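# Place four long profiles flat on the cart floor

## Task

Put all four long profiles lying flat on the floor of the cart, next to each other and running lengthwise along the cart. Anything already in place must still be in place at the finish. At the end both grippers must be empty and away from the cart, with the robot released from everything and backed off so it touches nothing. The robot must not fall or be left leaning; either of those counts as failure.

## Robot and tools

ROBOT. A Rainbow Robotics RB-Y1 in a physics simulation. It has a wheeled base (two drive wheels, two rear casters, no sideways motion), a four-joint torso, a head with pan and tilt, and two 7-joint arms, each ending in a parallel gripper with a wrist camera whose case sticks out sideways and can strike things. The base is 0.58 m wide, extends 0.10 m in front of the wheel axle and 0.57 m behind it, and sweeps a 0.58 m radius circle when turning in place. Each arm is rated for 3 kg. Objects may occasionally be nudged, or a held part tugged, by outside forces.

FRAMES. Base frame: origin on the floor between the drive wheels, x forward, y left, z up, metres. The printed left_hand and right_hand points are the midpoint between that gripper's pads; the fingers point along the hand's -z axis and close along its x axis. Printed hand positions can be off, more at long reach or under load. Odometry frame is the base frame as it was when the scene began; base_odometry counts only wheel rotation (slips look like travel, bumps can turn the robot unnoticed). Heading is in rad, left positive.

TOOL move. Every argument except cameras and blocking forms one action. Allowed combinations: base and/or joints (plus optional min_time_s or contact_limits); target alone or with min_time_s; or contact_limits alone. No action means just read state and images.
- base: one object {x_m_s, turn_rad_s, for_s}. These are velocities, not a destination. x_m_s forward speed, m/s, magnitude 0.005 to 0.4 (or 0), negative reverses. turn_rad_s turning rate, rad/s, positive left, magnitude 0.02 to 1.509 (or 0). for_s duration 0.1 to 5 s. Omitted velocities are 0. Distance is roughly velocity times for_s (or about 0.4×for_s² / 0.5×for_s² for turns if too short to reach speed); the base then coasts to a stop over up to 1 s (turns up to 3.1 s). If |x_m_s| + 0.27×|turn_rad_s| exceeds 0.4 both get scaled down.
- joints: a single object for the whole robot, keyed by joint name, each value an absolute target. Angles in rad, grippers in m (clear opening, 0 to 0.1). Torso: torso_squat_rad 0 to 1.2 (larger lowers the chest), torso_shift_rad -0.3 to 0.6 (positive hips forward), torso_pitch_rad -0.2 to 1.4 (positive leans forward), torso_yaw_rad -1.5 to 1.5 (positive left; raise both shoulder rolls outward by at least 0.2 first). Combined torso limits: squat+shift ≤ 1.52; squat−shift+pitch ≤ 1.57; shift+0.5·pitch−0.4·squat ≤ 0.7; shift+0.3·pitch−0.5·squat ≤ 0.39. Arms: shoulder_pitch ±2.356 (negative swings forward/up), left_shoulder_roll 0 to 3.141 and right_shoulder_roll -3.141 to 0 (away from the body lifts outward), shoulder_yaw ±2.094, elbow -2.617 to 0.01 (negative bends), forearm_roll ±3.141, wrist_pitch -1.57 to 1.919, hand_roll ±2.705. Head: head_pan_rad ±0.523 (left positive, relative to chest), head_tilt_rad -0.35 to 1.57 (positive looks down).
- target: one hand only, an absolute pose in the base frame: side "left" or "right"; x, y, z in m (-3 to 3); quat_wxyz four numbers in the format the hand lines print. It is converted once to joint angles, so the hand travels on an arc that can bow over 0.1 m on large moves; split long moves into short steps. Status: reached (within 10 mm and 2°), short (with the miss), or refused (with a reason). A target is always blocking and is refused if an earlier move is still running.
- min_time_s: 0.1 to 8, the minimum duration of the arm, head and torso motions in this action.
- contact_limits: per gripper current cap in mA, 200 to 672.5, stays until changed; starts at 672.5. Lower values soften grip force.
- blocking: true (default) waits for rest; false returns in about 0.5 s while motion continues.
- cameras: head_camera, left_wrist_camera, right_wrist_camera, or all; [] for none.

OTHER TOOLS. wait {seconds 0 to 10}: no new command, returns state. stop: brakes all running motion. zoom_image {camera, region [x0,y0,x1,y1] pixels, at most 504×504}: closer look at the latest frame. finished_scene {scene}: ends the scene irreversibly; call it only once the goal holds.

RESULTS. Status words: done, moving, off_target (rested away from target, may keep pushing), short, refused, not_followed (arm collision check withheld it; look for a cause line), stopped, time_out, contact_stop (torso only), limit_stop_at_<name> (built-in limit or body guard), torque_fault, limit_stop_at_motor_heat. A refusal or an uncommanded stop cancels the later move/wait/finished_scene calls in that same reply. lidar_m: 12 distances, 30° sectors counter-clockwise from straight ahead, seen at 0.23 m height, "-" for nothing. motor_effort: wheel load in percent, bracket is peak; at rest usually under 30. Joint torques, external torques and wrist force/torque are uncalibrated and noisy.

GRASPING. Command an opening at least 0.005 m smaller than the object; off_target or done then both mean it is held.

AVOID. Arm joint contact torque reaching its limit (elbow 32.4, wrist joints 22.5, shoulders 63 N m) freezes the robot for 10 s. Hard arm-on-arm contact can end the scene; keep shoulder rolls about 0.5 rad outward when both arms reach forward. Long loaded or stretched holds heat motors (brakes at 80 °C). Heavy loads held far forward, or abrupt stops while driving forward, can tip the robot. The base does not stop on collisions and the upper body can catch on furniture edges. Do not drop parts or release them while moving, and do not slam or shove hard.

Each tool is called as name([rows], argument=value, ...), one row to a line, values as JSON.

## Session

move(joints={"head_tilt_rad":0.45})

move(joints={"head_pan_rad":0.5}, cameras=["head_camera"])

move(joints={"head_pan_rad":-0.5}, cameras=["head_camera"])

Scene clock: 0.50 s.
Joint torques (N m): left_arm=[-2.7 0.84 0.21 -1.63 -0.07 -0.63 0.05] | right_arm=[-1.43 -0.9 0.68 -1.42 0.33 -0.71 -0.25]
External joint torques (N m): left_arm=[-0.53 0.01 0.14 -0.3 -0.08 -0.02 0.07] | right_arm=[-0.22 0.12 0.75 -0.8 0.29 -0.27 -0.26]
Motor temperatures (°C): left_arm=[35 33 33 36 43 38 41] | right_arm=[35 39 31 38 39 40 36]
Wrist force (N): left_arm=[-2.9 0.7 -8.7] | right_arm=[-6.2 -4.6 -11.7]
Wrist torque (N m): left_arm=[-0.34 -0.34 0.20] | right_arm=[0.07 -0.56 -0.35]
Wrist force, peak (N): left_arm=[-3.0 0.7 -8.9] | right_arm=[-6.5 -4.6 -12.1]
move: done
base_odometry: x=+0.000 y=+0.000 heading=+0.000
lidar_m: 0.66 1.00 1.15 4.51 1.53 1.09 1.05 1.10 1.49 3.93 0.97 0.69
joint_positions: torso_squat_rad=+0.350 torso_shift_rad=+0.000 torso_pitch_rad=+0.000 torso_yaw_rad=+0.000 left_shoulder_pitch_rad=+0.027 left_shoulder_roll_rad=+0.023 left_shoulder_yaw_rad=+0.023 left_elbow_rad=-0.260 left_forearm_roll_rad=+0.047 left_wrist_pitch_rad=-0.042 left_hand_roll_rad=+0.019 left_gripper_m=+0.101 right_shoulder_pitch_rad=+0.050 right_shoulder_roll_rad=-0.019 right_shoulder_yaw_rad=+0.014 right_elbow_rad=-0.220 right_forearm_roll_rad=+0.030 right_wrist_pitch_rad=-0.021 right_hand_roll_rad=+0.014 right_gripper_m=+0.100 head_pan_rad=+0.000 head_tilt_rad=+0.450
joint_status: all done
wheel_motors_off: 0
motor_effort: left_wheel=+0(2) right_wheel=+1(2)
chest: x=-0.2280 y=+0.0003 z=+1.2475 quat_wxyz=(+1.000, +0.000, +0.000, +0.000) (m; base frame)
left_hand: x=-0.1122 y=+0.2419 z=+0.5729 quat_wxyz=(+0.989, +0.010, -0.138, +0.047) (m; base frame)
right_hand: x=-0.1521 y=-0.2342 z=+0.5669 quat_wxyz=(+0.995, -0.011, -0.097, +0.022) (m; base frame)
pictures: head_camera, left_wrist_camera, right_wrist_camera
camera_calibration:
head_camera: T_world_to_cam=[[-0.0590201, -0.998228, -0.00751859, 0.0047086], [-0.390096, 0.0299959, -0.920285, 1.30857], [0.918881, -0.0513824, -0.391175, 0.696763], [0, 0, 0, 1]]
left_wrist_camera: T_world_to_cam=[[0.945363, 0.1089, 0.307295, -0.0969885], [-0.0443049, -0.890906, 0.452021, -0.0164927], [0.322996, -0.440939, -0.837405, 0.701446], [0, 0, 0, 1]]
right_wrist_camera: T_world_to_cam=[[-0.979676, -0.0284522, -0.19856, -0.0414171], [-0.111245, 0.900773, 0.419801, -0.0137265], [0.166913, 0.433358, -0.88563, 0.703048], [0, 0, 0, 1]]

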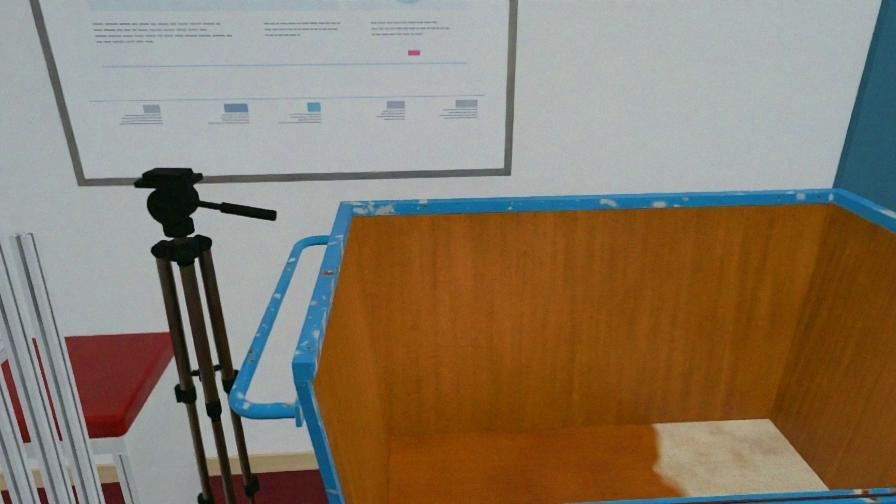

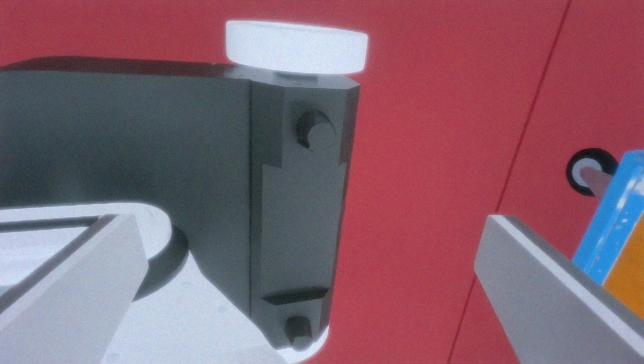

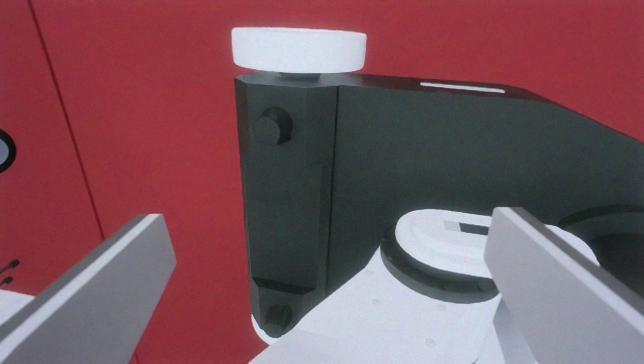

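Scene clock: 1.50 s.
Joint torques (N m): left_arm=[-2.27 0.92 -0.64 -1.51 -0.01 -0.51 0.07] | right_arm=[-1.83 -1.14 0.32 -0.89 0.2 -0.44 -0.26]
External joint torques (N m): left_arm=[-0.1 0.1 -0.72 -0.17 -0.02 0.09 0.09] | right_arm=[-0.62 -0.12 0.4 -0.26 0.16 0 -0.27]
Wrist force (N): left_arm=[-2.9 0.9 -8.8] | right_arm=[-6.4 -4.4 -11.9]
Wrist torque (N m): left_arm=[-0.37 -0.36 0.21] | right_arm=[0.05 -0.58 -0.35]
Wrist force, peak (N): left_arm=[-3.0 0.4 -9.0] | right_arm=[-6.4 -4.5 -12.0]
move: done
base_odometry: x=+0.000 y=+0.000 heading=+0.000
lidar_m: 0.65 1.01 1.15 4.51 1.54 1.10 1.04 1.11 1.49 3.94 0.95 0.69
joint_positions: torso_squat_rad=+0.350 torso_shift_rad=+0.000 torso_pitch_rad=+0.000 torso_yaw_rad=+0.000 left_shoulder_pitch_rad=+0.027 left_shoulder_roll_rad=+0.023 left_shoulder_yaw_rad=+0.023 left_elbow_rad=-0.260 left_forearm_roll_rad=+0.047 left_wrist_pitch_rad=-0.042 left_hand_roll_rad=+0.019 left_gripper_m=+0.101 right_shoulder_pitch_rad=+0.050 right_shoulder_roll_rad=-0.019 right_shoulder_yaw_rad=+0.014 right_elbow_rad=-0.220 right_forearm_roll_rad=+0.030 right_wrist_pitch_rad=-0.021 right_hand_roll_rad=+0.014 right_gripper_m=+0.100 head_pan_rad=+0.500 head_tilt_rad=+0.450
joint_status: all done
wheel_motors_off: 0
motor_effort: left_wheel=+1(2) right_wheel=-2(3)
chest: x=-0.2280 y=+0.0003 z=+1.2475 quat_wxyz=(+1.000, +0.000, +0.000, +0.000) (m; base frame)
left_hand: x=-0.1122 y=+0.2419 z=+0.5729 quat_wxyz=(+0.989, +0.010, -0.138, +0.047) (m; base frame)
right_hand: x=-0.1521 y=-0.2342 z=+0.5669 quat_wxyz=(+0.995, -0.011, -0.097, +0.022) (m; base frame)
pictures: head_camera
camera_calibration:
head_camera: T_world_to_cam=[[0.426757, -0.904335, -0.00759534, 0.104842], [-0.357078, -0.160778, -0.920133, 1.31525], [0.830887, 0.395385, -0.391531, 0.678936], [0, 0, 0, 1]]

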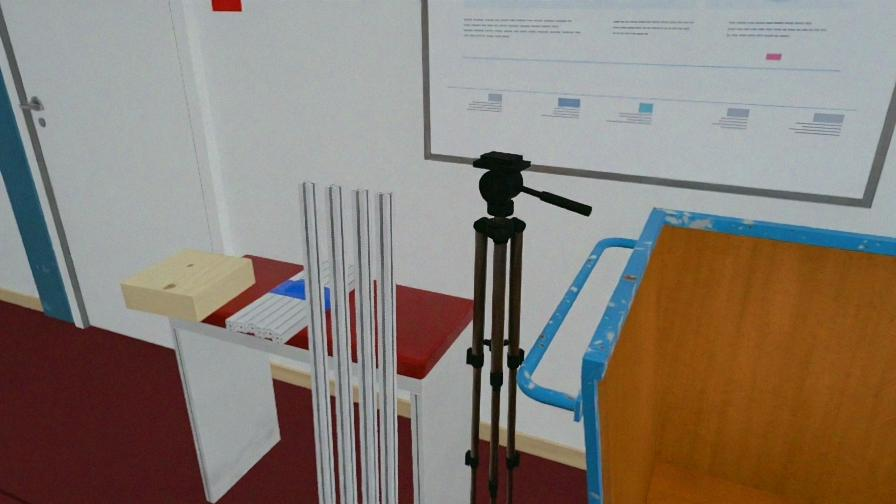

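Scene clock: 2.83 s.
Joint torques (N m): left_arm=[-2.43 0.77 -0.25 -1.44 -0.13 -0.53 0.17] | right_arm=[-1.77 -1.59 0.12 -1.12 0.37 -0.53 -0.22]
External joint torques (N m): left_arm=[-0.26 -0.05 -0.33 -0.11 -0.14 0.08 0.19] | right_arm=[-0.55 -0.57 0.2 -0.49 0.33 -0.1 -0.23]
Wrist force (N): left_arm=[-2.5 0.5 -8.6] | right_arm=[-6.3 -4.5 -11.8]
Wrist torque (N m): left_arm=[-0.30 -0.31 0.17] | right_arm=[0.06 -0.57 -0.36]
Wrist force, peak (N): left_arm=[-3.0 0.6 -9.0] | right_arm=[-6.4 -4.7 -12.0]
move: done
base_odometry: x=+0.000 y=+0.000 heading=+0.000
lidar_m: 0.65 1.01 1.14 4.50 1.53 1.10 1.05 1.09 1.49 3.93 0.94 0.69
joint_positions: torso_squat_rad=+0.350 torso_shift_rad=+0.000 torso_pitch_rad=+0.000 torso_yaw_rad=+0.000 left_shoulder_pitch_rad=+0.027 left_shoulder_roll_rad=+0.023 left_shoulder_yaw_rad=+0.023 left_elbow_rad=-0.260 left_forearm_roll_rad=+0.047 left_wrist_pitch_rad=-0.042 left_hand_roll_rad=+0.019 left_gripper_m=+0.101 right_shoulder_pitch_rad=+0.050 right_shoulder_roll_rad=-0.019 right_shoulder_yaw_rad=+0.014 right_elbow_rad=-0.220 right_forearm_roll_rad=+0.030 right_wrist_pitch_rad=-0.021 right_hand_roll_rad=+0.014 right_gripper_m=+0.100 head_pan_rad=-0.500 head_tilt_rad=+0.450
joint_status: all done
wheel_motors_off: 0
motor_effort: left_wheel=+1(2) right_wheel=-2(3)
chest: x=-0.2280 y=+0.0003 z=+1.2475 quat_wxyz=(+1.000, +0.000, +0.000, +0.000) (m; base frame)
left_hand: x=-0.1122 y=+0.2419 z=+0.5729 quat_wxyz=(+0.989, +0.010, -0.138, +0.047) (m; base frame)
right_hand: x=-0.1521 y=-0.2342 z=+0.5669 quat_wxyz=(+0.995, -0.011, -0.097, +0.022) (m; base frame)
pictures: head_camera
camera_calibration:
head_camera: T_world_to_cam=[[-0.53035, -0.847744, -0.00763665, -0.0922846], [-0.327614, 0.213247, -0.920432, 1.32157], [0.781919, -0.485649, -0.390828, 0.668257], [0, 0, 0, 1]]

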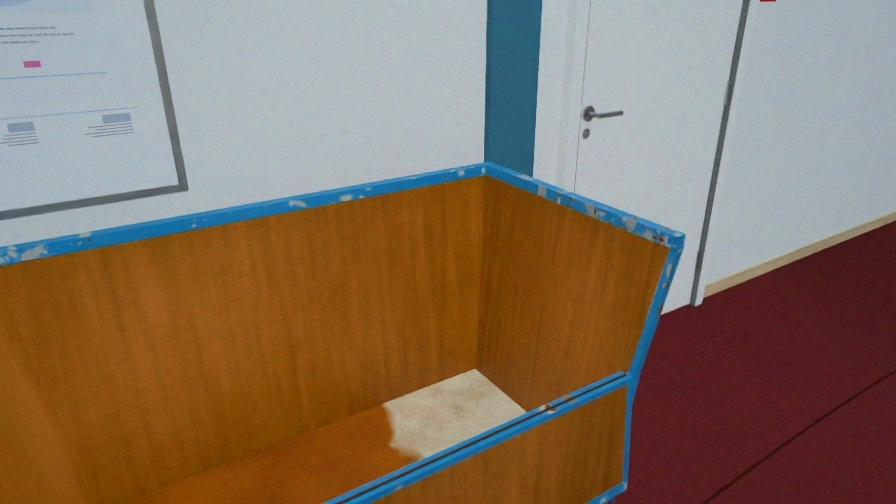

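move(joints={"head_tilt_rad":0.8,"head_pan_rad":0.5}, cameras=["head_camera"])

move(joints={"head_tilt_rad":0.8,"head_pan_rad":0}, cameras=["head_camera"])

Scene clock: 9.30 s.
Joint torques (N m): left_arm=[-1.92 1.41 -0.39 -1.59 -0.27 -0.58 0.23] | right_arm=[-1.61 -0.79 0.11 -1.25 0.31 -0.57 -0.41]
External joint torques (N m): left_arm=[0.25 0.59 -0.47 -0.26 -0.27 0.03 0.25] | right_arm=[-0.4 0.23 0.19 -0.63 0.27 -0.13 -0.42]
Wrist force (N): left_arm=[-2.9 0.4 -8.4] | right_arm=[-6.1 -4.6 -11.8]
Wrist torque (N m): left_arm=[-0.31 -0.36 0.19] | right_arm=[0.06 -0.54 -0.35]
Wrist force, peak (N): left_arm=[-3.0 0.5 -9.0] | right_arm=[-6.3 -4.6 -12.0]
move: done
base_odometry: x=+0.000 y=+0.000 heading=+0.000
lidar_m: 0.65 1.01 1.13 4.50 1.53 1.12 1.06 1.09 1.49 3.94 0.95 0.68
joint_positions: torso_squat_rad=+0.350 torso_shift_rad=+0.000 torso_pitch_rad=+0.000 torso_yaw_rad=+0.000 left_shoulder_pitch_rad=+0.027 left_shoulder_roll_rad=+0.023 left_shoulder_yaw_rad=+0.023 left_elbow_rad=-0.260 left_forearm_roll_rad=+0.047 left_wrist_pitch_rad=-0.042 left_hand_roll_rad=+0.019 left_gripper_m=+0.101 right_shoulder_pitch_rad=+0.050 right_shoulder_roll_rad=-0.019 right_shoulder_yaw_rad=+0.014 right_elbow_rad=-0.220 right_forearm_roll_rad=+0.030 right_wrist_pitch_rad=-0.021 right_hand_roll_rad=+0.014 right_gripper_m=+0.100 head_pan_rad=+0.500 head_tilt_rad=+0.800
joint_status: all done
wheel_motors_off: 0
motor_effort: left_wheel=+1(2) right_wheel=+1(4)
chest: x=-0.2280 y=+0.0003 z=+1.2475 quat_wxyz=(+1.000, +0.000, +0.000, +0.000) (m; base frame)
left_hand: x=-0.1122 y=+0.2419 z=+0.5729 quat_wxyz=(+0.989, +0.010, -0.138, +0.047) (m; base frame)
right_hand: x=-0.1521 y=-0.2342 z=+0.5669 quat_wxyz=(+0.995, -0.011, -0.097, +0.022) (m; base frame)
pictures: head_camera
camera_calibration:
head_camera: T_world_to_cam=[[0.427396, -0.903969, 0.0131475, 0.0749467], [-0.613262, -0.300574, -0.730455, 0.987971], [0.664261, 0.304131, -0.682834, 1.06633], [0, 0, 0, 1]]

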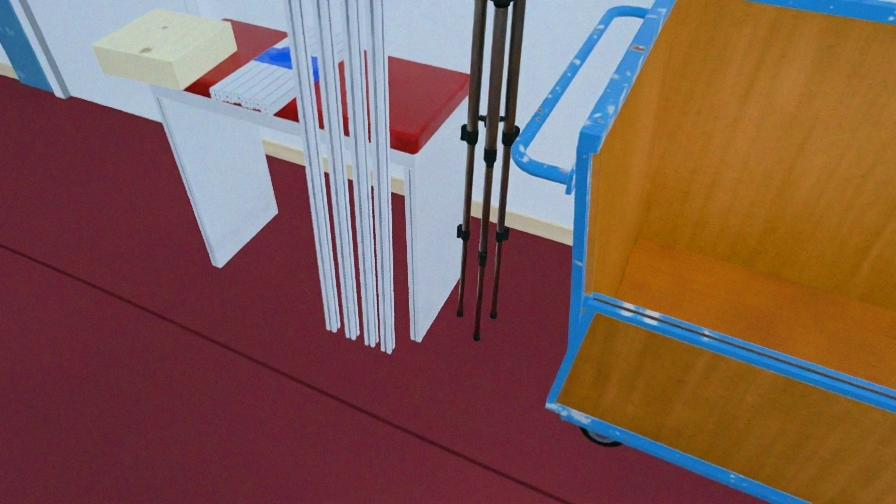

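Scene clock: 10.30 s.
Joint torques (N m): left_arm=[-1.74 0.63 -0.47 -1.6 -0.13 -0.41 0.11] | right_arm=[-1.38 -1.13 -0.4 -1.19 0.1 -0.54 -0.12]
External joint torques (N m): left_arm=[0.43 -0.19 -0.54 -0.27 -0.14 0.2 0.13] | right_arm=[-0.17 -0.11 -0.32 -0.56 0.06 -0.1 -0.13]
Wrist force (N): left_arm=[-3.1 0.2 -8.7] | right_arm=[-6.3 -4.6 -11.9]
Wrist torque (N m): left_arm=[-0.30 -0.38 0.20] | right_arm=[0.08 -0.56 -0.36]
Wrist force, peak (N): left_arm=[-2.9 0.4 -9.0] | right_arm=[-6.4 -4.5 -12.2]
move: done
base_odometry: x=+0.000 y=+0.000 heading=+0.000
lidar_m: 0.64 1.01 1.12 4.50 1.55 1.10 1.05 1.10 1.49 3.94 0.96 0.70
joint_positions: torso_squat_rad=+0.350 torso_shift_rad=+0.000 torso_pitch_rad=+0.000 torso_yaw_rad=+0.000 left_shoulder_pitch_rad=+0.027 left_shoulder_roll_rad=+0.023 left_shoulder_yaw_rad=+0.023 left_elbow_rad=-0.260 left_forearm_roll_rad=+0.047 left_wrist_pitch_rad=-0.042 left_hand_roll_rad=+0.019 left_gripper_m=+0.101 right_shoulder_pitch_rad=+0.050 right_shoulder_roll_rad=-0.019 right_shoulder_yaw_rad=+0.014 right_elbow_rad=-0.220 right_forearm_roll_rad=+0.030 right_wrist_pitch_rad=-0.021 right_hand_roll_rad=+0.014 right_gripper_m=+0.100 head_pan_rad=+0.000 head_tilt_rad=+0.800
joint_status: all done
wheel_motors_off: 0
motor_effort: left_wheel=+1(2) right_wheel=+0(2)
chest: x=-0.2280 y=+0.0003 z=+1.2475 quat_wxyz=(+1.000, +0.000, +0.000, +0.000) (m; base frame)
left_hand: x=-0.1122 y=+0.2419 z=+0.5729 quat_wxyz=(+0.989, +0.010, -0.138, +0.047) (m; base frame)
right_hand: x=-0.1521 y=-0.2342 z=+0.5669 quat_wxyz=(+0.995, -0.011, -0.097, +0.022) (m; base frame)
pictures: head_camera
camera_calibration:
head_camera: T_world_to_cam=[[-0.0582724, -0.998213, 0.0132246, -0.0251643], [-0.682013, 0.0301329, -0.730719, 0.974031], [0.729015, -0.0516001, -0.68255, 1.07943], [0, 0, 0, 1]]

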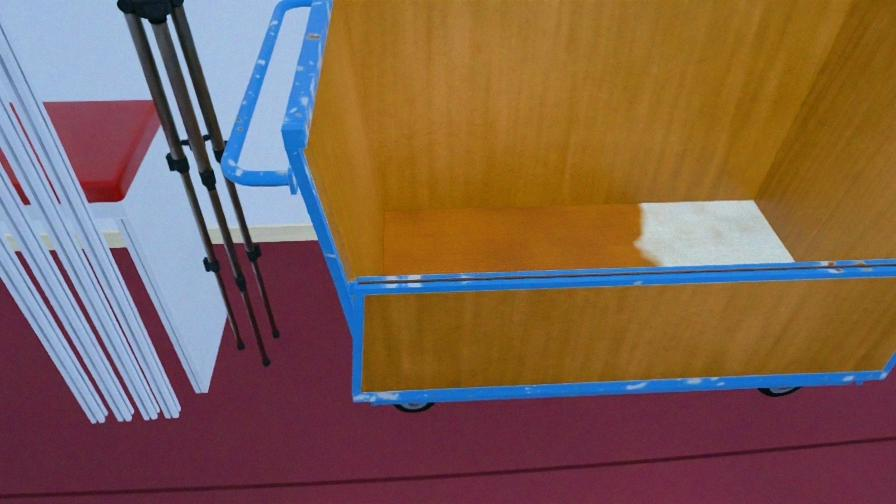

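move(base={"x_m_s":-0.2,"for_s":0.85}, joints={"torso_squat_rad":0.5}, cameras=[])

move(base={"turn_rad_s":0.45,"for_s":3.49}, cameras=[])

move(base={"x_m_s":0.3,"for_s":3.07}, cameras=[])

move(base={"turn_rad_s":-0.45,"for_s":3.49}, cameras=["head_camera"])

Scene clock: 39.47 s.
Joint torques (N m): left_arm=[-2.5 1.07 0.22 -1.74 -0.24 -0.62 0.07] | right_arm=[-2.39 -1.22 0.18 -1.2 0.24 -0.37 -0.15]
External joint torques (N m): left_arm=[-0.33 0.25 0.14 -0.41 -0.25 -0.01 0.08] | right_arm=[-1.18 -0.2 0.26 -0.57 0.2 0.07 -0.16]
Wrist force (N): left_arm=[-3.0 0.7 -8.9] | right_arm=[-6.4 -4.2 -12.1]
Wrist torque (N m): left_arm=[-0.33 -0.35 0.22] | right_arm=[0.05 -0.58 -0.33]
Wrist force, peak (N): left_arm=[-3.0 0.5 -9.5] | right_arm=[-6.7 -4.5 -12.0]
move: done
base_odometry: x=-0.173 y=+0.000 heading=+0.002
lidar_m: 0.82 1.15 1.65 3.70 1.27 0.91 0.88 0.92 1.27 3.36 1.18 0.85
base_status: done (sent for 0.87 of 0.87 s)
joint_positions: torso_squat_rad=+0.500 torso_shift_rad=+0.000 torso_pitch_rad=+0.000 torso_yaw_rad=+0.000 left_shoulder_pitch_rad=+0.027 left_shoulder_roll_rad=+0.023 left_shoulder_yaw_rad=+0.023 left_elbow_rad=-0.260 left_forearm_roll_rad=+0.047 left_wrist_pitch_rad=-0.042 left_hand_roll_rad=+0.019 left_gripper_m=+0.101 right_shoulder_pitch_rad=+0.050 right_shoulder_roll_rad=-0.019 right_shoulder_yaw_rad=+0.014 right_elbow_rad=-0.220 right_forearm_roll_rad=+0.030 right_wrist_pitch_rad=-0.021 right_hand_roll_rad=+0.014 right_gripper_m=+0.100 head_pan_rad=+0.000 head_tilt_rad=+0.800
joint_status: all done
wheel_motors_off: 0
motor_effort: left_wheel=+24(43) right_wheel=-27(45)
chest: x=-0.2281 y=+0.0003 z=+1.2042 quat_wxyz=(+1.000, +0.000, +0.000, +0.000) (m; base frame)
left_hand: x=-0.1122 y=+0.2419 z=+0.5296 quat_wxyz=(+0.989, +0.010, -0.138, +0.047) (m; base frame)
right_hand: x=-0.1521 y=-0.2342 z=+0.5237 quat_wxyz=(+0.995, -0.011, -0.097, +0.022) (m; base frame)
pictures: none

Scene clock: 44.20 s.
Joint torques (N m): left_arm=[-2.26 0.9 -0.64 -1.67 0.09 -0.6 0.21] | right_arm=[-1.75 -1.02 0.07 -1.26 0.27 -0.48 -0.37]
External joint torques (N m): left_arm=[-0.08 0.08 -0.71 -0.34 0.08 0.01 0.22] | right_arm=[-0.54 0 0.14 -0.63 0.23 -0.05 -0.38]
Wrist force (N): left_arm=[-3.0 0.3 -8.8] | right_arm=[-6.3 -4.3 -11.9]
Wrist torque (N m): left_arm=[-0.30 -0.36 0.21] | right_arm=[0.06 -0.56 -0.35]
Wrist force, peak (N): left_arm=[-2.9 0.4 -9.2] | right_arm=[-6.6 -4.4 -12.1]
move: done
base_odometry: x=-0.174 y=+0.000 heading=+1.576
lidar_m: 3.63 1.29 0.92 0.87 0.93 1.25 3.37 1.21 0.86 0.84 1.15 1.66
base_status: done (sent for 3.5 of 3.5 s)
joint_positions: torso_squat_rad=+0.500 torso_shift_rad=+0.000 torso_pitch_rad=+0.000 torso_yaw_rad=+0.000 left_shoulder_pitch_rad=+0.027 left_shoulder_roll_rad=+0.023 left_shoulder_yaw_rad=+0.023 left_elbow_rad=-0.260 left_forearm_roll_rad=+0.047 left_wrist_pitch_rad=-0.042 left_hand_roll_rad=+0.019 left_gripper_m=+0.101 right_shoulder_pitch_rad=+0.050 right_shoulder_roll_rad=-0.019 right_shoulder_yaw_rad=+0.014 right_elbow_rad=-0.220 right_forearm_roll_rad=+0.030 right_wrist_pitch_rad=-0.021 right_hand_roll_rad=+0.014 right_gripper_m=+0.100 head_pan_rad=+0.000 head_tilt_rad=+0.800
wheel_motors_off: 0
motor_effort: left_wheel=+10(50) right_wheel=+15(57)
chest: x=-0.2281 y=+0.0003 z=+1.2042 quat_wxyz=(+1.000, +0.000, +0.000, +0.000) (m; base frame)
left_hand: x=-0.1122 y=+0.2419 z=+0.5296 quat_wxyz=(+0.989, +0.010, -0.138, +0.047) (m; base frame)
right_hand: x=-0.1521 y=-0.2342 z=+0.5237 quat_wxyz=(+0.995, -0.012, -0.097, +0.022) (m; base frame)
pictures: none

Scene clock: 48.47 s.
Joint torques (N m): left_arm=[-2.63 0.06 -0.06 -1.52 -0.21 -0.55 0.1] | right_arm=[-0.92 -0.29 0.24 -0.81 0.19 -0.52 -0.34]
External joint torques (N m): left_arm=[-0.46 -0.76 -0.14 -0.19 -0.22 0.05 0.11] | right_arm=[0.3 0.74 0.32 -0.18 0.15 -0.08 -0.35]
Wrist force (N): left_arm=[-3.1 0.4 -8.9] | right_arm=[-6.2 -4.6 -11.9]
Wrist torque (N m): left_arm=[-0.28 -0.36 0.22] | right_arm=[0.10 -0.57 -0.35]
Wrist force, peak (N): left_arm=[-3.2 0.3 -9.2] | right_arm=[-6.6 -4.5 -12.2]
move: done
base_odometry: x=-0.179 y=+0.920 heading=+1.577
lidar_m: 3.64 1.29 0.93 0.88 0.92 1.27 3.40 1.20 1.02 0.97 1.09 2.32
base_status: done (sent for 3.07 of 3.07 s)
joint_positions: torso_squat_rad=+0.500 torso_shift_rad=+0.000 torso_pitch_rad=+0.000 torso_yaw_rad=+0.000 left_shoulder_pitch_rad=+0.027 left_shoulder_roll_rad=+0.023 left_shoulder_yaw_rad=+0.023 left_elbow_rad=-0.260 left_forearm_roll_rad=+0.047 left_wrist_pitch_rad=-0.042 left_hand_roll_rad=+0.019 left_gripper_m=+0.101 right_shoulder_pitch_rad=+0.050 right_shoulder_roll_rad=-0.019 right_shoulder_yaw_rad=+0.014 right_elbow_rad=-0.220 right_forearm_roll_rad=+0.030 right_wrist_pitch_rad=-0.021 right_hand_roll_rad=+0.014 right_gripper_m=+0.100 head_pan_rad=+0.000 head_tilt_rad=+0.800
wheel_motors_off: 0
motor_effort: left_wheel=+11(51) right_wheel=-12(55)
chest: x=-0.2280 y=+0.0003 z=+1.2042 quat_wxyz=(+1.000, +0.000, +0.000, +0.000) (m; base frame)
left_hand: x=-0.1121 y=+0.2419 z=+0.5296 quat_wxyz=(+0.989, +0.010, -0.138, +0.047) (m; base frame)
right_hand: x=-0.1520 y=-0.2342 z=+0.5237 quat_wxyz=(+0.995, -0.011, -0.097, +0.022) (m; base frame)
pictures: none

Scene clock: 53.40 s.
Joint torques (N m): left_arm=[-1.74 0.42 -0.26 -1.43 -0.05 -0.21 0.26] | right_arm=[-1.5 -1.33 0.46 -1.07 0.27 -0.51 -0.27]
External joint torques (N m): left_arm=[0.43 -0.4 -0.33 -0.1 -0.05 0.4 0.27] | right_arm=[-0.29 -0.3 0.53 -0.45 0.23 -0.07 -0.28]
Wrist force (N): left_arm=[-2.6 0.7 -8.9] | right_arm=[-6.5 -4.5 -11.9]
Wrist torque (N m): left_arm=[-0.32 -0.32 0.22] | right_arm=[0.09 -0.60 -0.33]
Wrist force, peak (N): left_arm=[-3.2 0.5 -9.2] | right_arm=[-6.7 -4.4 -12.1]
move: done
base_odometry: x=-0.180 y=+0.920 heading=+0.003
lidar_m: 0.98 1.10 2.31 3.72 1.29 0.93 0.88 0.92 1.26 3.36 1.23 1.01
base_status: done (sent for 3.5 of 3.5 s)
joint_positions: torso_squat_rad=+0.500 torso_shift_rad=+0.000 torso_pitch_rad=+0.000 torso_yaw_rad=+0.000 left_shoulder_pitch_rad=+0.027 left_shoulder_roll_rad=+0.023 left_shoulder_yaw_rad=+0.023 left_elbow_rad=-0.260 left_forearm_roll_rad=+0.047 left_wrist_pitch_rad=-0.042 left_hand_roll_rad=+0.019 left_gripper_m=+0.101 right_shoulder_pitch_rad=+0.050 right_shoulder_roll_rad=-0.019 right_shoulder_yaw_rad=+0.014 right_elbow_rad=-0.220 right_forearm_roll_rad=+0.030 right_wrist_pitch_rad=-0.021 right_hand_roll_rad=+0.014 right_gripper_m=+0.100 head_pan_rad=+0.000 head_tilt_rad=+0.800
wheel_motors_off: 0
motor_effort: left_wheel=+18(42) right_wheel=+7(49)
chest: x=-0.2280 y=+0.0003 z=+1.2042 quat_wxyz=(+1.000, +0.000, +0.000, +0.000) (m; base frame)
left_hand: x=-0.1121 y=+0.2419 z=+0.5296 quat_wxyz=(+0.989, +0.010, -0.138, +0.047) (m; base frame)
right_hand: x=-0.1520 y=-0.2342 z=+0.5237 quat_wxyz=(+0.995, -0.011, -0.097, +0.022) (m; base frame)
pictures: head_camera
camera_calibration:
head_camera: T_world_to_cam=[[-0.0582729, -0.998213, 0.0132551, -0.024619], [-0.682047, 0.0301133, -0.730689, 0.942398], [0.728983, -0.0516199, -0.682582, 1.04993], [0, 0, 0, 1]]

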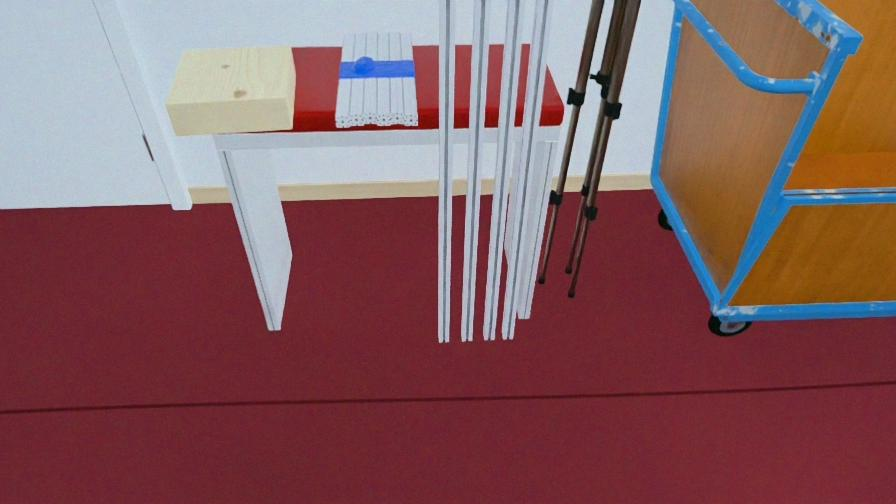

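move(joints={"torso_squat_rad":0.95,"right_shoulder_pitch_rad":-0.221,"right_shoulder_roll_rad":-0.13,"right_shoulder_yaw_rad":-0.023,"right_elbow_rad":-0.297,"right_forearm_roll_rad":-0.029,"right_wrist_pitch_rad":-1.058,"right_hand_roll_rad":1.455,"right_gripper_m":0.06}, min_time_s=2, cameras=[])

move(base={"x_m_s":0.25,"for_s":2.6})

Scene clock: 65.60 s.
Joint torques (N m): left_arm=[-1.9 0.65 -0.24 -1.41 0.01 -0.55 0.33] | right_arm=[-9.79 -5.27 -0.84 -5.56 0.17 -2 -0.34]
External joint torques (N m): left_arm=[0.27 -0.17 -0.31 -0.07 0 0.05 0.34] | right_arm=[0.18 -0.94 -0.29 -0.59 0.28 -0.03 -0.34]
Wrist force (N): left_arm=[-3.2 0.0 -8.7] | right_arm=[-4.7 1.8 -6.3]
Wrist torque (N m): left_arm=[-0.28 -0.41 0.19] | right_arm=[-0.34 -0.51 -0.34]
Wrist force, peak (N): left_arm=[-3.1 0.4 -9.3] | right_arm=[-6.9 -4.7 -12.1]
move: done
base_odometry: x=-0.180 y=+0.920 heading=+0.003
lidar_m: 0.98 1.10 2.31 3.71 1.29 0.92 0.88 0.93 1.27 3.39 1.21 1.00
joint_positions: torso_squat_rad=+0.950 torso_shift_rad=+0.000 torso_pitch_rad=+0.000 torso_yaw_rad=+0.000 left_shoulder_pitch_rad=+0.027 left_shoulder_roll_rad=+0.023 left_shoulder_yaw_rad=+0.023 left_elbow_rad=-0.260 left_forearm_roll_rad=+0.047 left_wrist_pitch_rad=-0.042 left_hand_roll_rad=+0.019 left_gripper_m=+0.101 right_shoulder_pitch_rad=-0.221 right_shoulder_roll_rad=-0.130 right_shoulder_yaw_rad=-0.023 right_elbow_rad=-0.297 right_forearm_roll_rad=-0.029 right_wrist_pitch_rad=-1.058 right_hand_roll_rad=+1.455 right_gripper_m=+0.060 head_pan_rad=+0.000 head_tilt_rad=+0.800
joint_status: all done
wheel_motors_off: 0
motor_effort: left_wheel=+20(20) right_wheel=+6(11)
chest: x=-0.2281 y=+0.0003 z=+0.9971 quat_wxyz=(+1.000, +0.000, +0.000, +0.000) (m; base frame)
left_hand: x=-0.1121 y=+0.2418 z=+0.3225 quat_wxyz=(+0.989, +0.010, -0.138, +0.047) (m; base frame)
right_hand: x=+0.1905 y=-0.2803 z=+0.5798 quat_wxyz=(+0.500, -0.500, -0.500, +0.500) (m; base frame)
pictures: none

Scene clock: 69.37 s.
Joint torques (N m): left_arm=[-2.12 1.24 -0.28 -1.56 0.03 -0.6 0.26] | right_arm=[-9.85 -5.35 -0.92 -5.69 -0.12 -2.09 -0.26]
External joint torques (N m): left_arm=[0.05 0.42 -0.35 -0.23 0.03 0 0.27] | right_arm=[0.11 -1.02 -0.38 -0.72 -0.01 -0.12 -0.25]
Wrist force (N): left_arm=[-2.7 0.4 -9.0] | right_arm=[-4.7 1.4 -6.2]
Wrist torque (N m): left_arm=[-0.31 -0.35 0.20] | right_arm=[-0.30 -0.50 -0.33]
Wrist force, peak (N): left_arm=[-3.2 0.3 -9.1] | right_arm=[-5.0 1.6 -6.5]
move: done
base_odometry: x=+0.470 y=+0.921 heading=+0.002
lidar_m: 0.33 0.55 0.55 3.75 2.22 1.60 1.54 1.60 2.17 0.84 0.77 0.33
base_status: done (sent for 2.6 of 2.6 s)
joint_positions: torso_squat_rad=+0.950 torso_shift_rad=+0.000 torso_pitch_rad=+0.000 torso_yaw_rad=+0.000 left_shoulder_pitch_rad=+0.027 left_shoulder_roll_rad=+0.023 left_shoulder_yaw_rad=+0.023 left_elbow_rad=-0.260 left_forearm_roll_rad=+0.047 left_wrist_pitch_rad=-0.042 left_hand_roll_rad=+0.019 left_gripper_m=+0.101 right_shoulder_pitch_rad=-0.221 right_shoulder_roll_rad=-0.130 right_shoulder_yaw_rad=-0.023 right_elbow_rad=-0.297 right_forearm_roll_rad=-0.029 right_wrist_pitch_rad=-1.058 right_hand_roll_rad=+1.455 right_gripper_m=+0.060 head_pan_rad=+0.000 head_tilt_rad=+0.800
wheel_motors_off: 0
motor_effort: left_wheel=-14(51) right_wheel=+11(47)
chest: x=-0.2280 y=+0.0003 z=+0.9971 quat_wxyz=(+1.000, +0.000, +0.000, +0.000) (m; base frame)
left_hand: x=-0.1120 y=+0.2418 z=+0.3225 quat_wxyz=(+0.989, +0.010, -0.138, +0.047) (m; base frame)
right_hand: x=+0.1905 y=-0.2803 z=+0.5798 quat_wxyz=(+0.500, -0.500, -0.500, +0.500) (m; base frame)
pictures: head_camera, left_wrist_camera, right_wrist_camera
camera_calibration:
head_camera: T_world_to_cam=[[-0.0582738, -0.998213, 0.0132526, -0.021899], [-0.682017, 0.0301137, -0.730716, 0.791063], [0.729011, -0.0516201, -0.682553, 0.908545], [0, 0, 0, 1]]
left_wrist_camera: T_world_to_cam=[[0.945308, 0.108864, 0.307477, -0.0202253], [-0.044435, -0.890892, 0.452036, 0.0966253], [0.32314, -0.440976, -0.83733, 0.49173], [0, 0, 0, 1]]
right_wrist_camera: T_world_to_cam=[[0.00683836, -0.999831, -0.0170764, -0.269961], [-0.450139, 0.012171, -0.892876, 0.637034], [0.892932, 0.0137926, -0.449979, 0.168703], [0, 0, 0, 1]]

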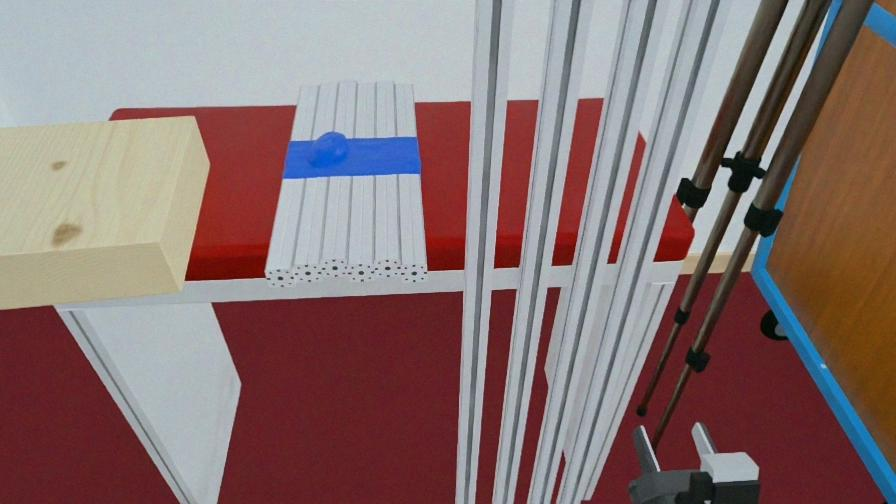

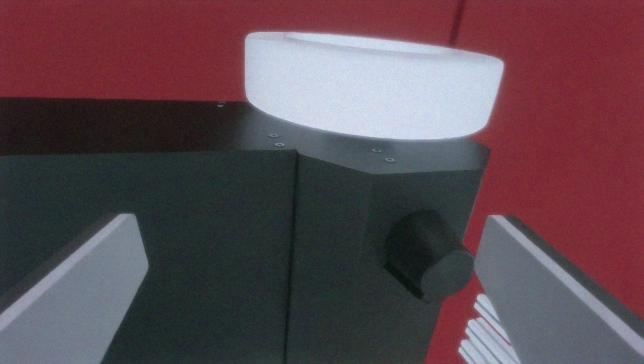

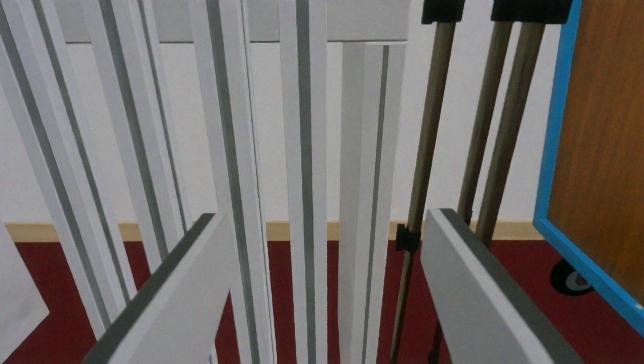

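move(target={"side":"right","x":0.195,"y":-0.271,"z":0.58,"quat_wxyz":[0.5,-0.5,-0.5,0.5]}, min_time_s=1, cameras=[])

move(base={"x_m_s":0.15,"for_s":0.93}, cameras=["head_camera","right_wrist_camera"])

Scene clock: 78.93 s.
Joint torques (N m): left_arm=[-1.2 0.65 -0.55 -1.36 -0.07 -0.53 0.06] | right_arm=[-11.23 -2.42 -1.43 -5.37 -0.22 -1.91 -0.07]
External joint torques (N m): left_arm=[0.97 -0.17 -0.63 -0.03 -0.07 0.08 0.07] | right_arm=[-1.04 1.51 -0.98 -0.33 -0.14 0.06 -0.06]
Wrist force (N): left_arm=[-2.8 0.6 -8.5] | right_arm=[-4.6 1.7 -5.8]
Wrist torque (N m): left_arm=[-0.33 -0.36 0.18] | right_arm=[-0.32 -0.49 -0.34]
Wrist force, peak (N): left_arm=[-2.9 0.6 -9.1] | right_arm=[-4.8 1.5 -6.6]
move: done
base_odometry: x=+0.470 y=+0.921 heading=+0.002
lidar_m: 0.32 0.56 0.55 3.74 2.23 1.59 1.53 1.60 2.17 0.85 0.76 0.34
joint_positions: torso_squat_rad=+0.950 torso_shift_rad=+0.000 torso_pitch_rad=+0.000 torso_yaw_rad=+0.000 left_shoulder_pitch_rad=+0.027 left_shoulder_roll_rad=+0.023 left_shoulder_yaw_rad=+0.023 left_elbow_rad=-0.260 left_forearm_roll_rad=+0.047 left_wrist_pitch_rad=-0.042 left_hand_roll_rad=+0.019 left_gripper_m=+0.101 right_shoulder_pitch_rad=-0.232 right_shoulder_roll_rad=-0.113 right_shoulder_yaw_rad=-0.026 right_elbow_rad=-0.294 right_forearm_roll_rad=-0.032 right_wrist_pitch_rad=-1.050 right_hand_roll_rad=+1.473 right_gripper_m=+0.060 head_pan_rad=+0.000 head_tilt_rad=+0.800
joint_status: all done
wheel_motors_off: 0
motor_effort: left_wheel=-13(14) right_wheel=+10(12)
chest: x=-0.2280 y=+0.0003 z=+0.9971 quat_wxyz=(+1.000, +0.000, +0.000, +0.000) (m; base frame)
left_hand: x=-0.1120 y=+0.2418 z=+0.3225 quat_wxyz=(+0.989, +0.010, -0.138, +0.047) (m; base frame)
right_hand: x=+0.1948 y=-0.2712 z=+0.5802 quat_wxyz=(+0.500, -0.500, -0.500, +0.500) (m; base frame)
right_hand_status: reached (checked arc, planned for 1.0 s): 0 mm and 0.1 deg off.
pictures: none

Scene clock: 80.73 s.
Joint torques (N m): left_arm=[-1.98 1.62 -0.24 -1.36 -0.04 -0.77 0.16] | right_arm=[-9.91 -2.97 -0.92 -5.67 -0.08 -2.1 0.3]
External joint torques (N m): left_arm=[0.19 0.8 -0.31 -0.02 -0.05 -0.17 0.18] | right_arm=[0.28 0.95 -0.47 -0.63 0 -0.13 0.31]
Wrist force (N): left_arm=[-2.7 0.3 -9.0] | right_arm=[-4.8 1.6 -6.0]
Wrist torque (N m): left_arm=[-0.28 -0.35 0.20] | right_arm=[-0.30 -0.51 -0.33]
Wrist force, peak (N): left_arm=[-2.8 0.6 -9.1] | right_arm=[-4.6 1.6 -6.6]
move: done
base_odometry: x=+0.610 y=+0.921 heading=+0.001
lidar_m: 0.19 0.57 0.46 3.22 2.42 1.75 1.66 1.75 2.36 0.75 0.28 0.18
base_status: done (sent for 0.93 of 0.93 s)
joint_positions: torso_squat_rad=+0.950 torso_shift_rad=+0.000 torso_pitch_rad=+0.000 torso_yaw_rad=+0.000 left_shoulder_pitch_rad=+0.027 left_shoulder_roll_rad=+0.023 left_shoulder_yaw_rad=+0.023 left_elbow_rad=-0.260 left_forearm_roll_rad=+0.047 left_wrist_pitch_rad=-0.042 left_hand_roll_rad=+0.019 left_gripper_m=+0.101 right_shoulder_pitch_rad=-0.232 right_shoulder_roll_rad=-0.113 right_shoulder_yaw_rad=-0.026 right_elbow_rad=-0.294 right_forearm_roll_rad=-0.032 right_wrist_pitch_rad=-1.050 right_hand_roll_rad=+1.473 right_gripper_m=+0.060 head_pan_rad=+0.000 head_tilt_rad=+0.800
wheel_motors_off: 0
motor_effort: left_wheel=-14(27) right_wheel=+12(42)
chest: x=-0.2280 y=+0.0003 z=+0.9971 quat_wxyz=(+1.000, +0.000, +0.000, +0.000) (m; base frame)
left_hand: x=-0.1121 y=+0.2418 z=+0.3225 quat_wxyz=(+0.989, +0.010, -0.138, +0.047) (m; base frame)
right_hand: x=+0.1949 y=-0.2711 z=+0.5802 quat_wxyz=(+0.500, -0.500, -0.500, +0.500) (m; base frame)
pictures: head_camera, right_wrist_camera
camera_calibration:
head_camera: T_world_to_cam=[[-0.0582732, -0.998213, 0.0132551, -0.0219003], [-0.682048, 0.0301137, -0.730687, 0.791042], [0.728982, -0.0516201, -0.682584, 0.908557], [0, 0, 0, 1]]
right_wrist_camera: T_world_to_cam=[[0.0071934, -0.999816, -0.0177619, -0.260457], [-0.450721, 0.012614, -0.892576, 0.639369], [0.892636, 0.0144263, -0.450547, 0.165434], [0, 0, 0, 1]]

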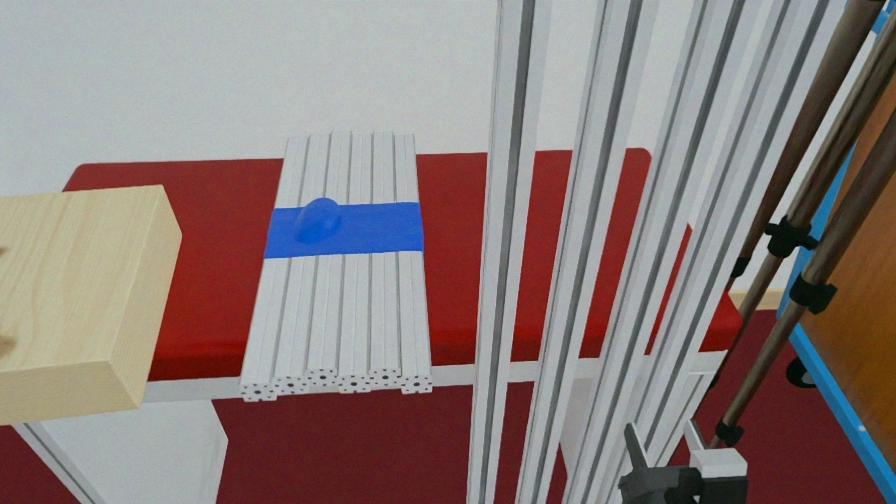

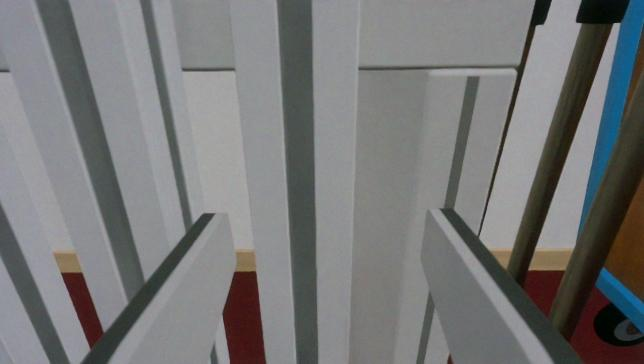

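move(target={"side":"right","x":0.195,"y":-0.268,"z":0.58,"quat_wxyz":[0.5,-0.5,-0.5,0.5]}, min_time_s=1, cameras=[])

move(base={"x_m_s":0.08,"for_s":0.8}, cameras=["head_camera","right_wrist_camera"])

Scene clock: 87.23 s.
Joint torques (N m): left_arm=[-1.98 0.39 -0.63 -1.28 -0.01 -0.7 0.15] | right_arm=[-11.22 -1.95 -1.08 -5.37 -0.16 -2.25 0.08]
External joint torques (N m): left_arm=[0.19 -0.43 -0.7 0.05 -0.02 -0.09 0.17] | right_arm=[-1.02 1.82 -0.66 -0.33 -0.1 -0.28 0.09]
Wrist force (N): left_arm=[-3.1 0.5 -8.8] | right_arm=[-4.5 1.9 -6.2]
Wrist torque (N m): left_arm=[-0.33 -0.38 0.19] | right_arm=[-0.35 -0.47 -0.33]
Wrist force, peak (N): left_arm=[-2.7 0.4 -9.2] | right_arm=[-4.8 1.7 -6.4]
move: done
base_odometry: x=+0.610 y=+0.921 heading=+0.001
lidar_m: 0.19 0.56 0.45 3.24 2.44 1.75 1.67 1.72 2.37 0.76 0.28 0.19
joint_positions: torso_squat_rad=+0.950 torso_shift_rad=+0.000 torso_pitch_rad=+0.000 torso_yaw_rad=+0.000 left_shoulder_pitch_rad=+0.027 left_shoulder_roll_rad=+0.023 left_shoulder_yaw_rad=+0.023 left_elbow_rad=-0.260 left_forearm_roll_rad=+0.047 left_wrist_pitch_rad=-0.042 left_hand_roll_rad=+0.019 left_gripper_m=+0.101 right_shoulder_pitch_rad=-0.233 right_shoulder_roll_rad=-0.108 right_shoulder_yaw_rad=-0.027 right_elbow_rad=-0.293 right_forearm_roll_rad=-0.033 right_wrist_pitch_rad=-1.051 right_hand_roll_rad=+1.479 right_gripper_m=+0.060 head_pan_rad=+0.000 head_tilt_rad=+0.800
joint_status: all done
wheel_motors_off: 0
motor_effort: left_wheel=-14(15) right_wheel=+13(16)
chest: x=-0.2280 y=+0.0003 z=+0.9971 quat_wxyz=(+1.000, +0.000, +0.000, +0.000) (m; base frame)
left_hand: x=-0.1121 y=+0.2418 z=+0.3225 quat_wxyz=(+0.989, +0.010, -0.138, +0.047) (m; base frame)
right_hand: x=+0.1949 y=-0.2682 z=+0.5800 quat_wxyz=(+0.500, -0.500, -0.500, +0.500) (m; base frame)
right_hand_status: reached (checked arc, planned for 1.0 s): 0 mm and 0.0 deg off.
pictures: none

Scene clock: 88.77 s.
Joint torques (N m): left_arm=[-1.92 0.21 -0.05 -1.4 -0.3 -0.42 0.04] | right_arm=[-53.64 -9.69 -7.66 -21.21 -6.87 13.45 1.91]
External joint torques (N m): left_arm=[0.3 -0.59 -0.12 -0.04 -0.31 0.19 0.05] | right_arm=[-43.67 -5.97 -7.24 -16.27 -6.8 15.52 1.91]
Wrist force (N): left_arm=[-2.9 0.7 -8.8] | right_arm=[3.7 -65.1 147.0]
Wrist torque (N m): left_arm=[-0.32 -0.37 0.20] | right_arm=[1.36 -8.88 -2.31]
Wrist force, peak (N): left_arm=[-3.0 0.6 -9.1] | right_arm=[2.9 -78.5 177.7]
move: done
base_odometry: x=+0.674 y=+0.922 heading=-0.001
lidar_m: 0.78 0.57 0.42 2.95 2.54 1.82 1.73 1.79 2.42 0.77 0.18 0.13
base_status: done (sent for 0.8 of 0.8 s)
joint_positions: torso_squat_rad=+0.950 torso_shift_rad=-0.001 torso_pitch_rad=-0.002 torso_yaw_rad=-0.001 left_shoulder_pitch_rad=+0.027 left_shoulder_roll_rad=+0.023 left_shoulder_yaw_rad=+0.023 left_elbow_rad=-0.260 left_forearm_roll_rad=+0.047 left_wrist_pitch_rad=-0.042 left_hand_roll_rad=+0.019 left_gripper_m=+0.101 right_shoulder_pitch_rad=-0.223 right_shoulder_roll_rad=-0.106 right_shoulder_yaw_rad=-0.026 right_elbow_rad=-0.289 right_forearm_roll_rad=-0.031 right_wrist_pitch_rad=-1.055 right_hand_roll_rad=+1.479 right_gripper_m=+0.059 head_pan_rad=+0.000 head_tilt_rad=+0.800
wheel_motors_off: 0
on_its_own: right_wheel is at rest, and its effort (+64) is outside its rest range (-51 to +51); the wheels pushed hard for 0.7 s: something may have held the robot back, and base_odometry may count slip
motor_effort: left_wheel=+13(16) right_wheel=+64(85)
chest: x=-0.2289 y=+0.0006 z=+0.9970 quat_wxyz=(+1.000, -0.001, -0.001, -0.001) (m; base frame)
left_hand: x=-0.1117 y=+0.2416 z=+0.3225 quat_wxyz=(+0.989, +0.010, -0.139, +0.046) (m; base frame)
right_hand: x=+0.1882 y=-0.2683 z=+0.5759 quat_wxyz=(+0.503, -0.498, -0.497, +0.502) (m; base frame)
pictures: head_camera, right_wrist_camera
camera_calibration:
head_camera: T_world_to_cam=[[-0.0593795, -0.998139, 0.0138493, -0.0224913], [-0.680883, 0.0303526, -0.731763, 0.791656], [0.729981, -0.0528815, -0.681418, 0.908284], [0, 0, 0, 1]]
right_wrist_camera: T_world_to_cam=[[0.00531952, -0.999823, -0.0180382, -0.257195], [-0.45837, 0.0135939, -0.888658, 0.631905], [0.888746, 0.0129954, -0.458216, 0.174227], [0, 0, 0, 1]]

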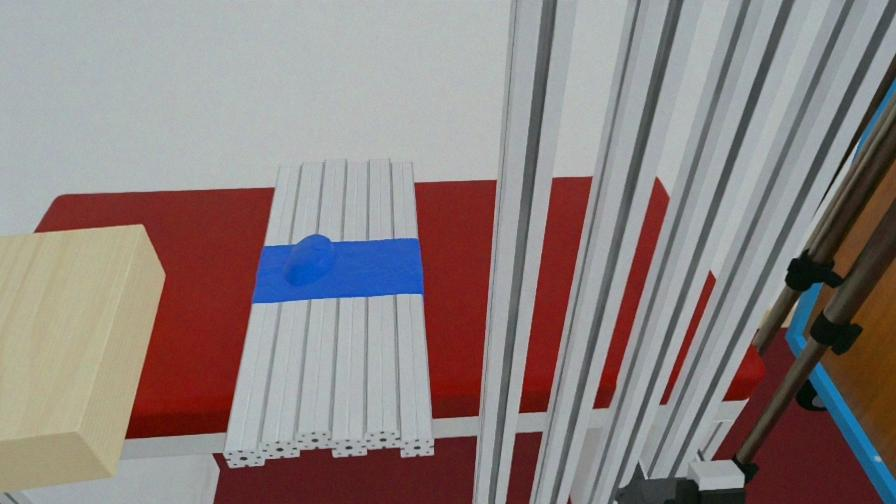

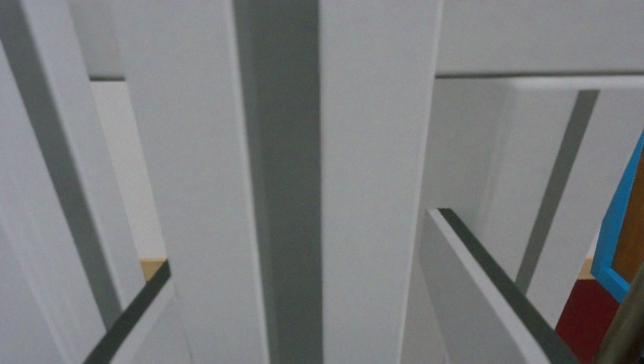

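move(base={"x_m_s":-0.08,"for_s":0.25}, cameras=["head_camera","right_wrist_camera"])

Scene clock: 95.10 s.
Joint torques (N m): left_arm=[-2.42 1.18 -0.62 -1.72 -0.31 -0.23 0.25] | right_arm=[-10.92 -7.24 -1.63 -6.08 -0.87 -2.11 0.13]
External joint torques (N m): left_arm=[-0.25 0.37 -0.69 -0.38 -0.32 0.37 0.26] | right_arm=[-0.71 -3.49 -1.21 -1.03 -0.81 -0.1 0.13]
Wrist force (N): left_arm=[-2.8 0.2 -9.0] | right_arm=[-2.1 2.2 -6.8]
Wrist torque (N m): left_arm=[-0.28 -0.38 0.19] | right_arm=[-0.32 -0.58 -0.38]
Wrist force, peak (N): left_arm=[-2.8 0.4 -9.2] | right_arm=[3.9 -65.2 146.9]
move: done
base_odometry: x=+0.652 y=+0.922 heading=+0.000
lidar_m: 0.81 0.56 0.43 3.05 2.50 1.79 1.71 1.79 2.42 0.75 0.22 0.14
base_status: done (sent for 0.27 of 0.27 s)
joint_positions: torso_squat_rad=+0.950 torso_shift_rad=+0.000 torso_pitch_rad=+0.000 torso_yaw_rad=+0.000 left_shoulder_pitch_rad=+0.027 left_shoulder_roll_rad=+0.023 left_shoulder_yaw_rad=+0.023 left_elbow_rad=-0.260 left_forearm_roll_rad=+0.047 left_wrist_pitch_rad=-0.042 left_hand_roll_rad=+0.019 left_gripper_m=+0.101 right_shoulder_pitch_rad=-0.234 right_shoulder_roll_rad=-0.106 right_shoulder_yaw_rad=-0.027 right_elbow_rad=-0.293 right_forearm_roll_rad=-0.033 right_wrist_pitch_rad=-1.051 right_hand_roll_rad=+1.479 right_gripper_m=+0.060 head_pan_rad=+0.000 head_tilt_rad=+0.800
wheel_motors_off: 0
motor_effort: left_wheel=+17(30) right_wheel=-13(36)
chest: x=-0.2281 y=+0.0004 z=+0.9971 quat_wxyz=(+1.000, -0.001, +0.000, +0.000) (m; base frame)
left_hand: x=-0.1122 y=+0.2418 z=+0.3225 quat_wxyz=(+0.989, +0.010, -0.138, +0.047) (m; base frame)
right_hand: x=+0.1948 y=-0.2674 z=+0.5800 quat_wxyz=(+0.500, -0.500, -0.500, +0.500) (m; base frame)
pictures: head_camera, right_wrist_camera
camera_calibration:
head_camera: T_world_to_cam=[[-0.0583496, -0.998206, 0.0134274, -0.021996], [-0.681927, 0.0300312, -0.730804, 0.791109], [0.729089, -0.0517986, -0.682455, 0.908513], [0, 0, 0, 1]]
right_wrist_camera: T_world_to_cam=[[0.00734327, -0.999802, -0.0185189, -0.256336], [-0.450492, 0.013226, -0.892683, 0.639224], [0.89275, 0.0148978, -0.450305, 0.165288], [0, 0, 0, 1]]

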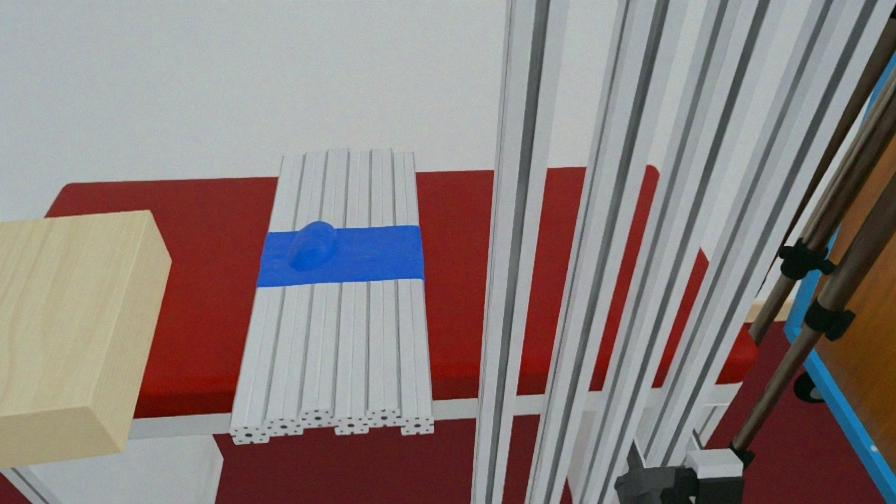

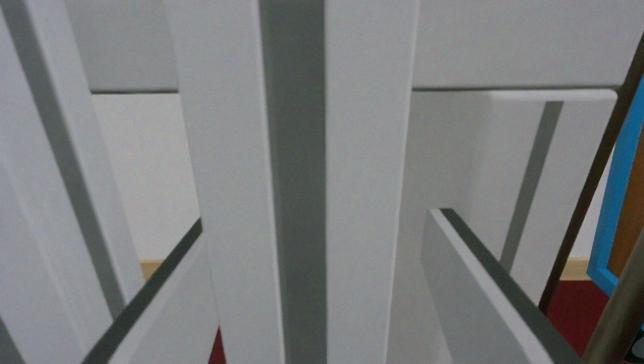

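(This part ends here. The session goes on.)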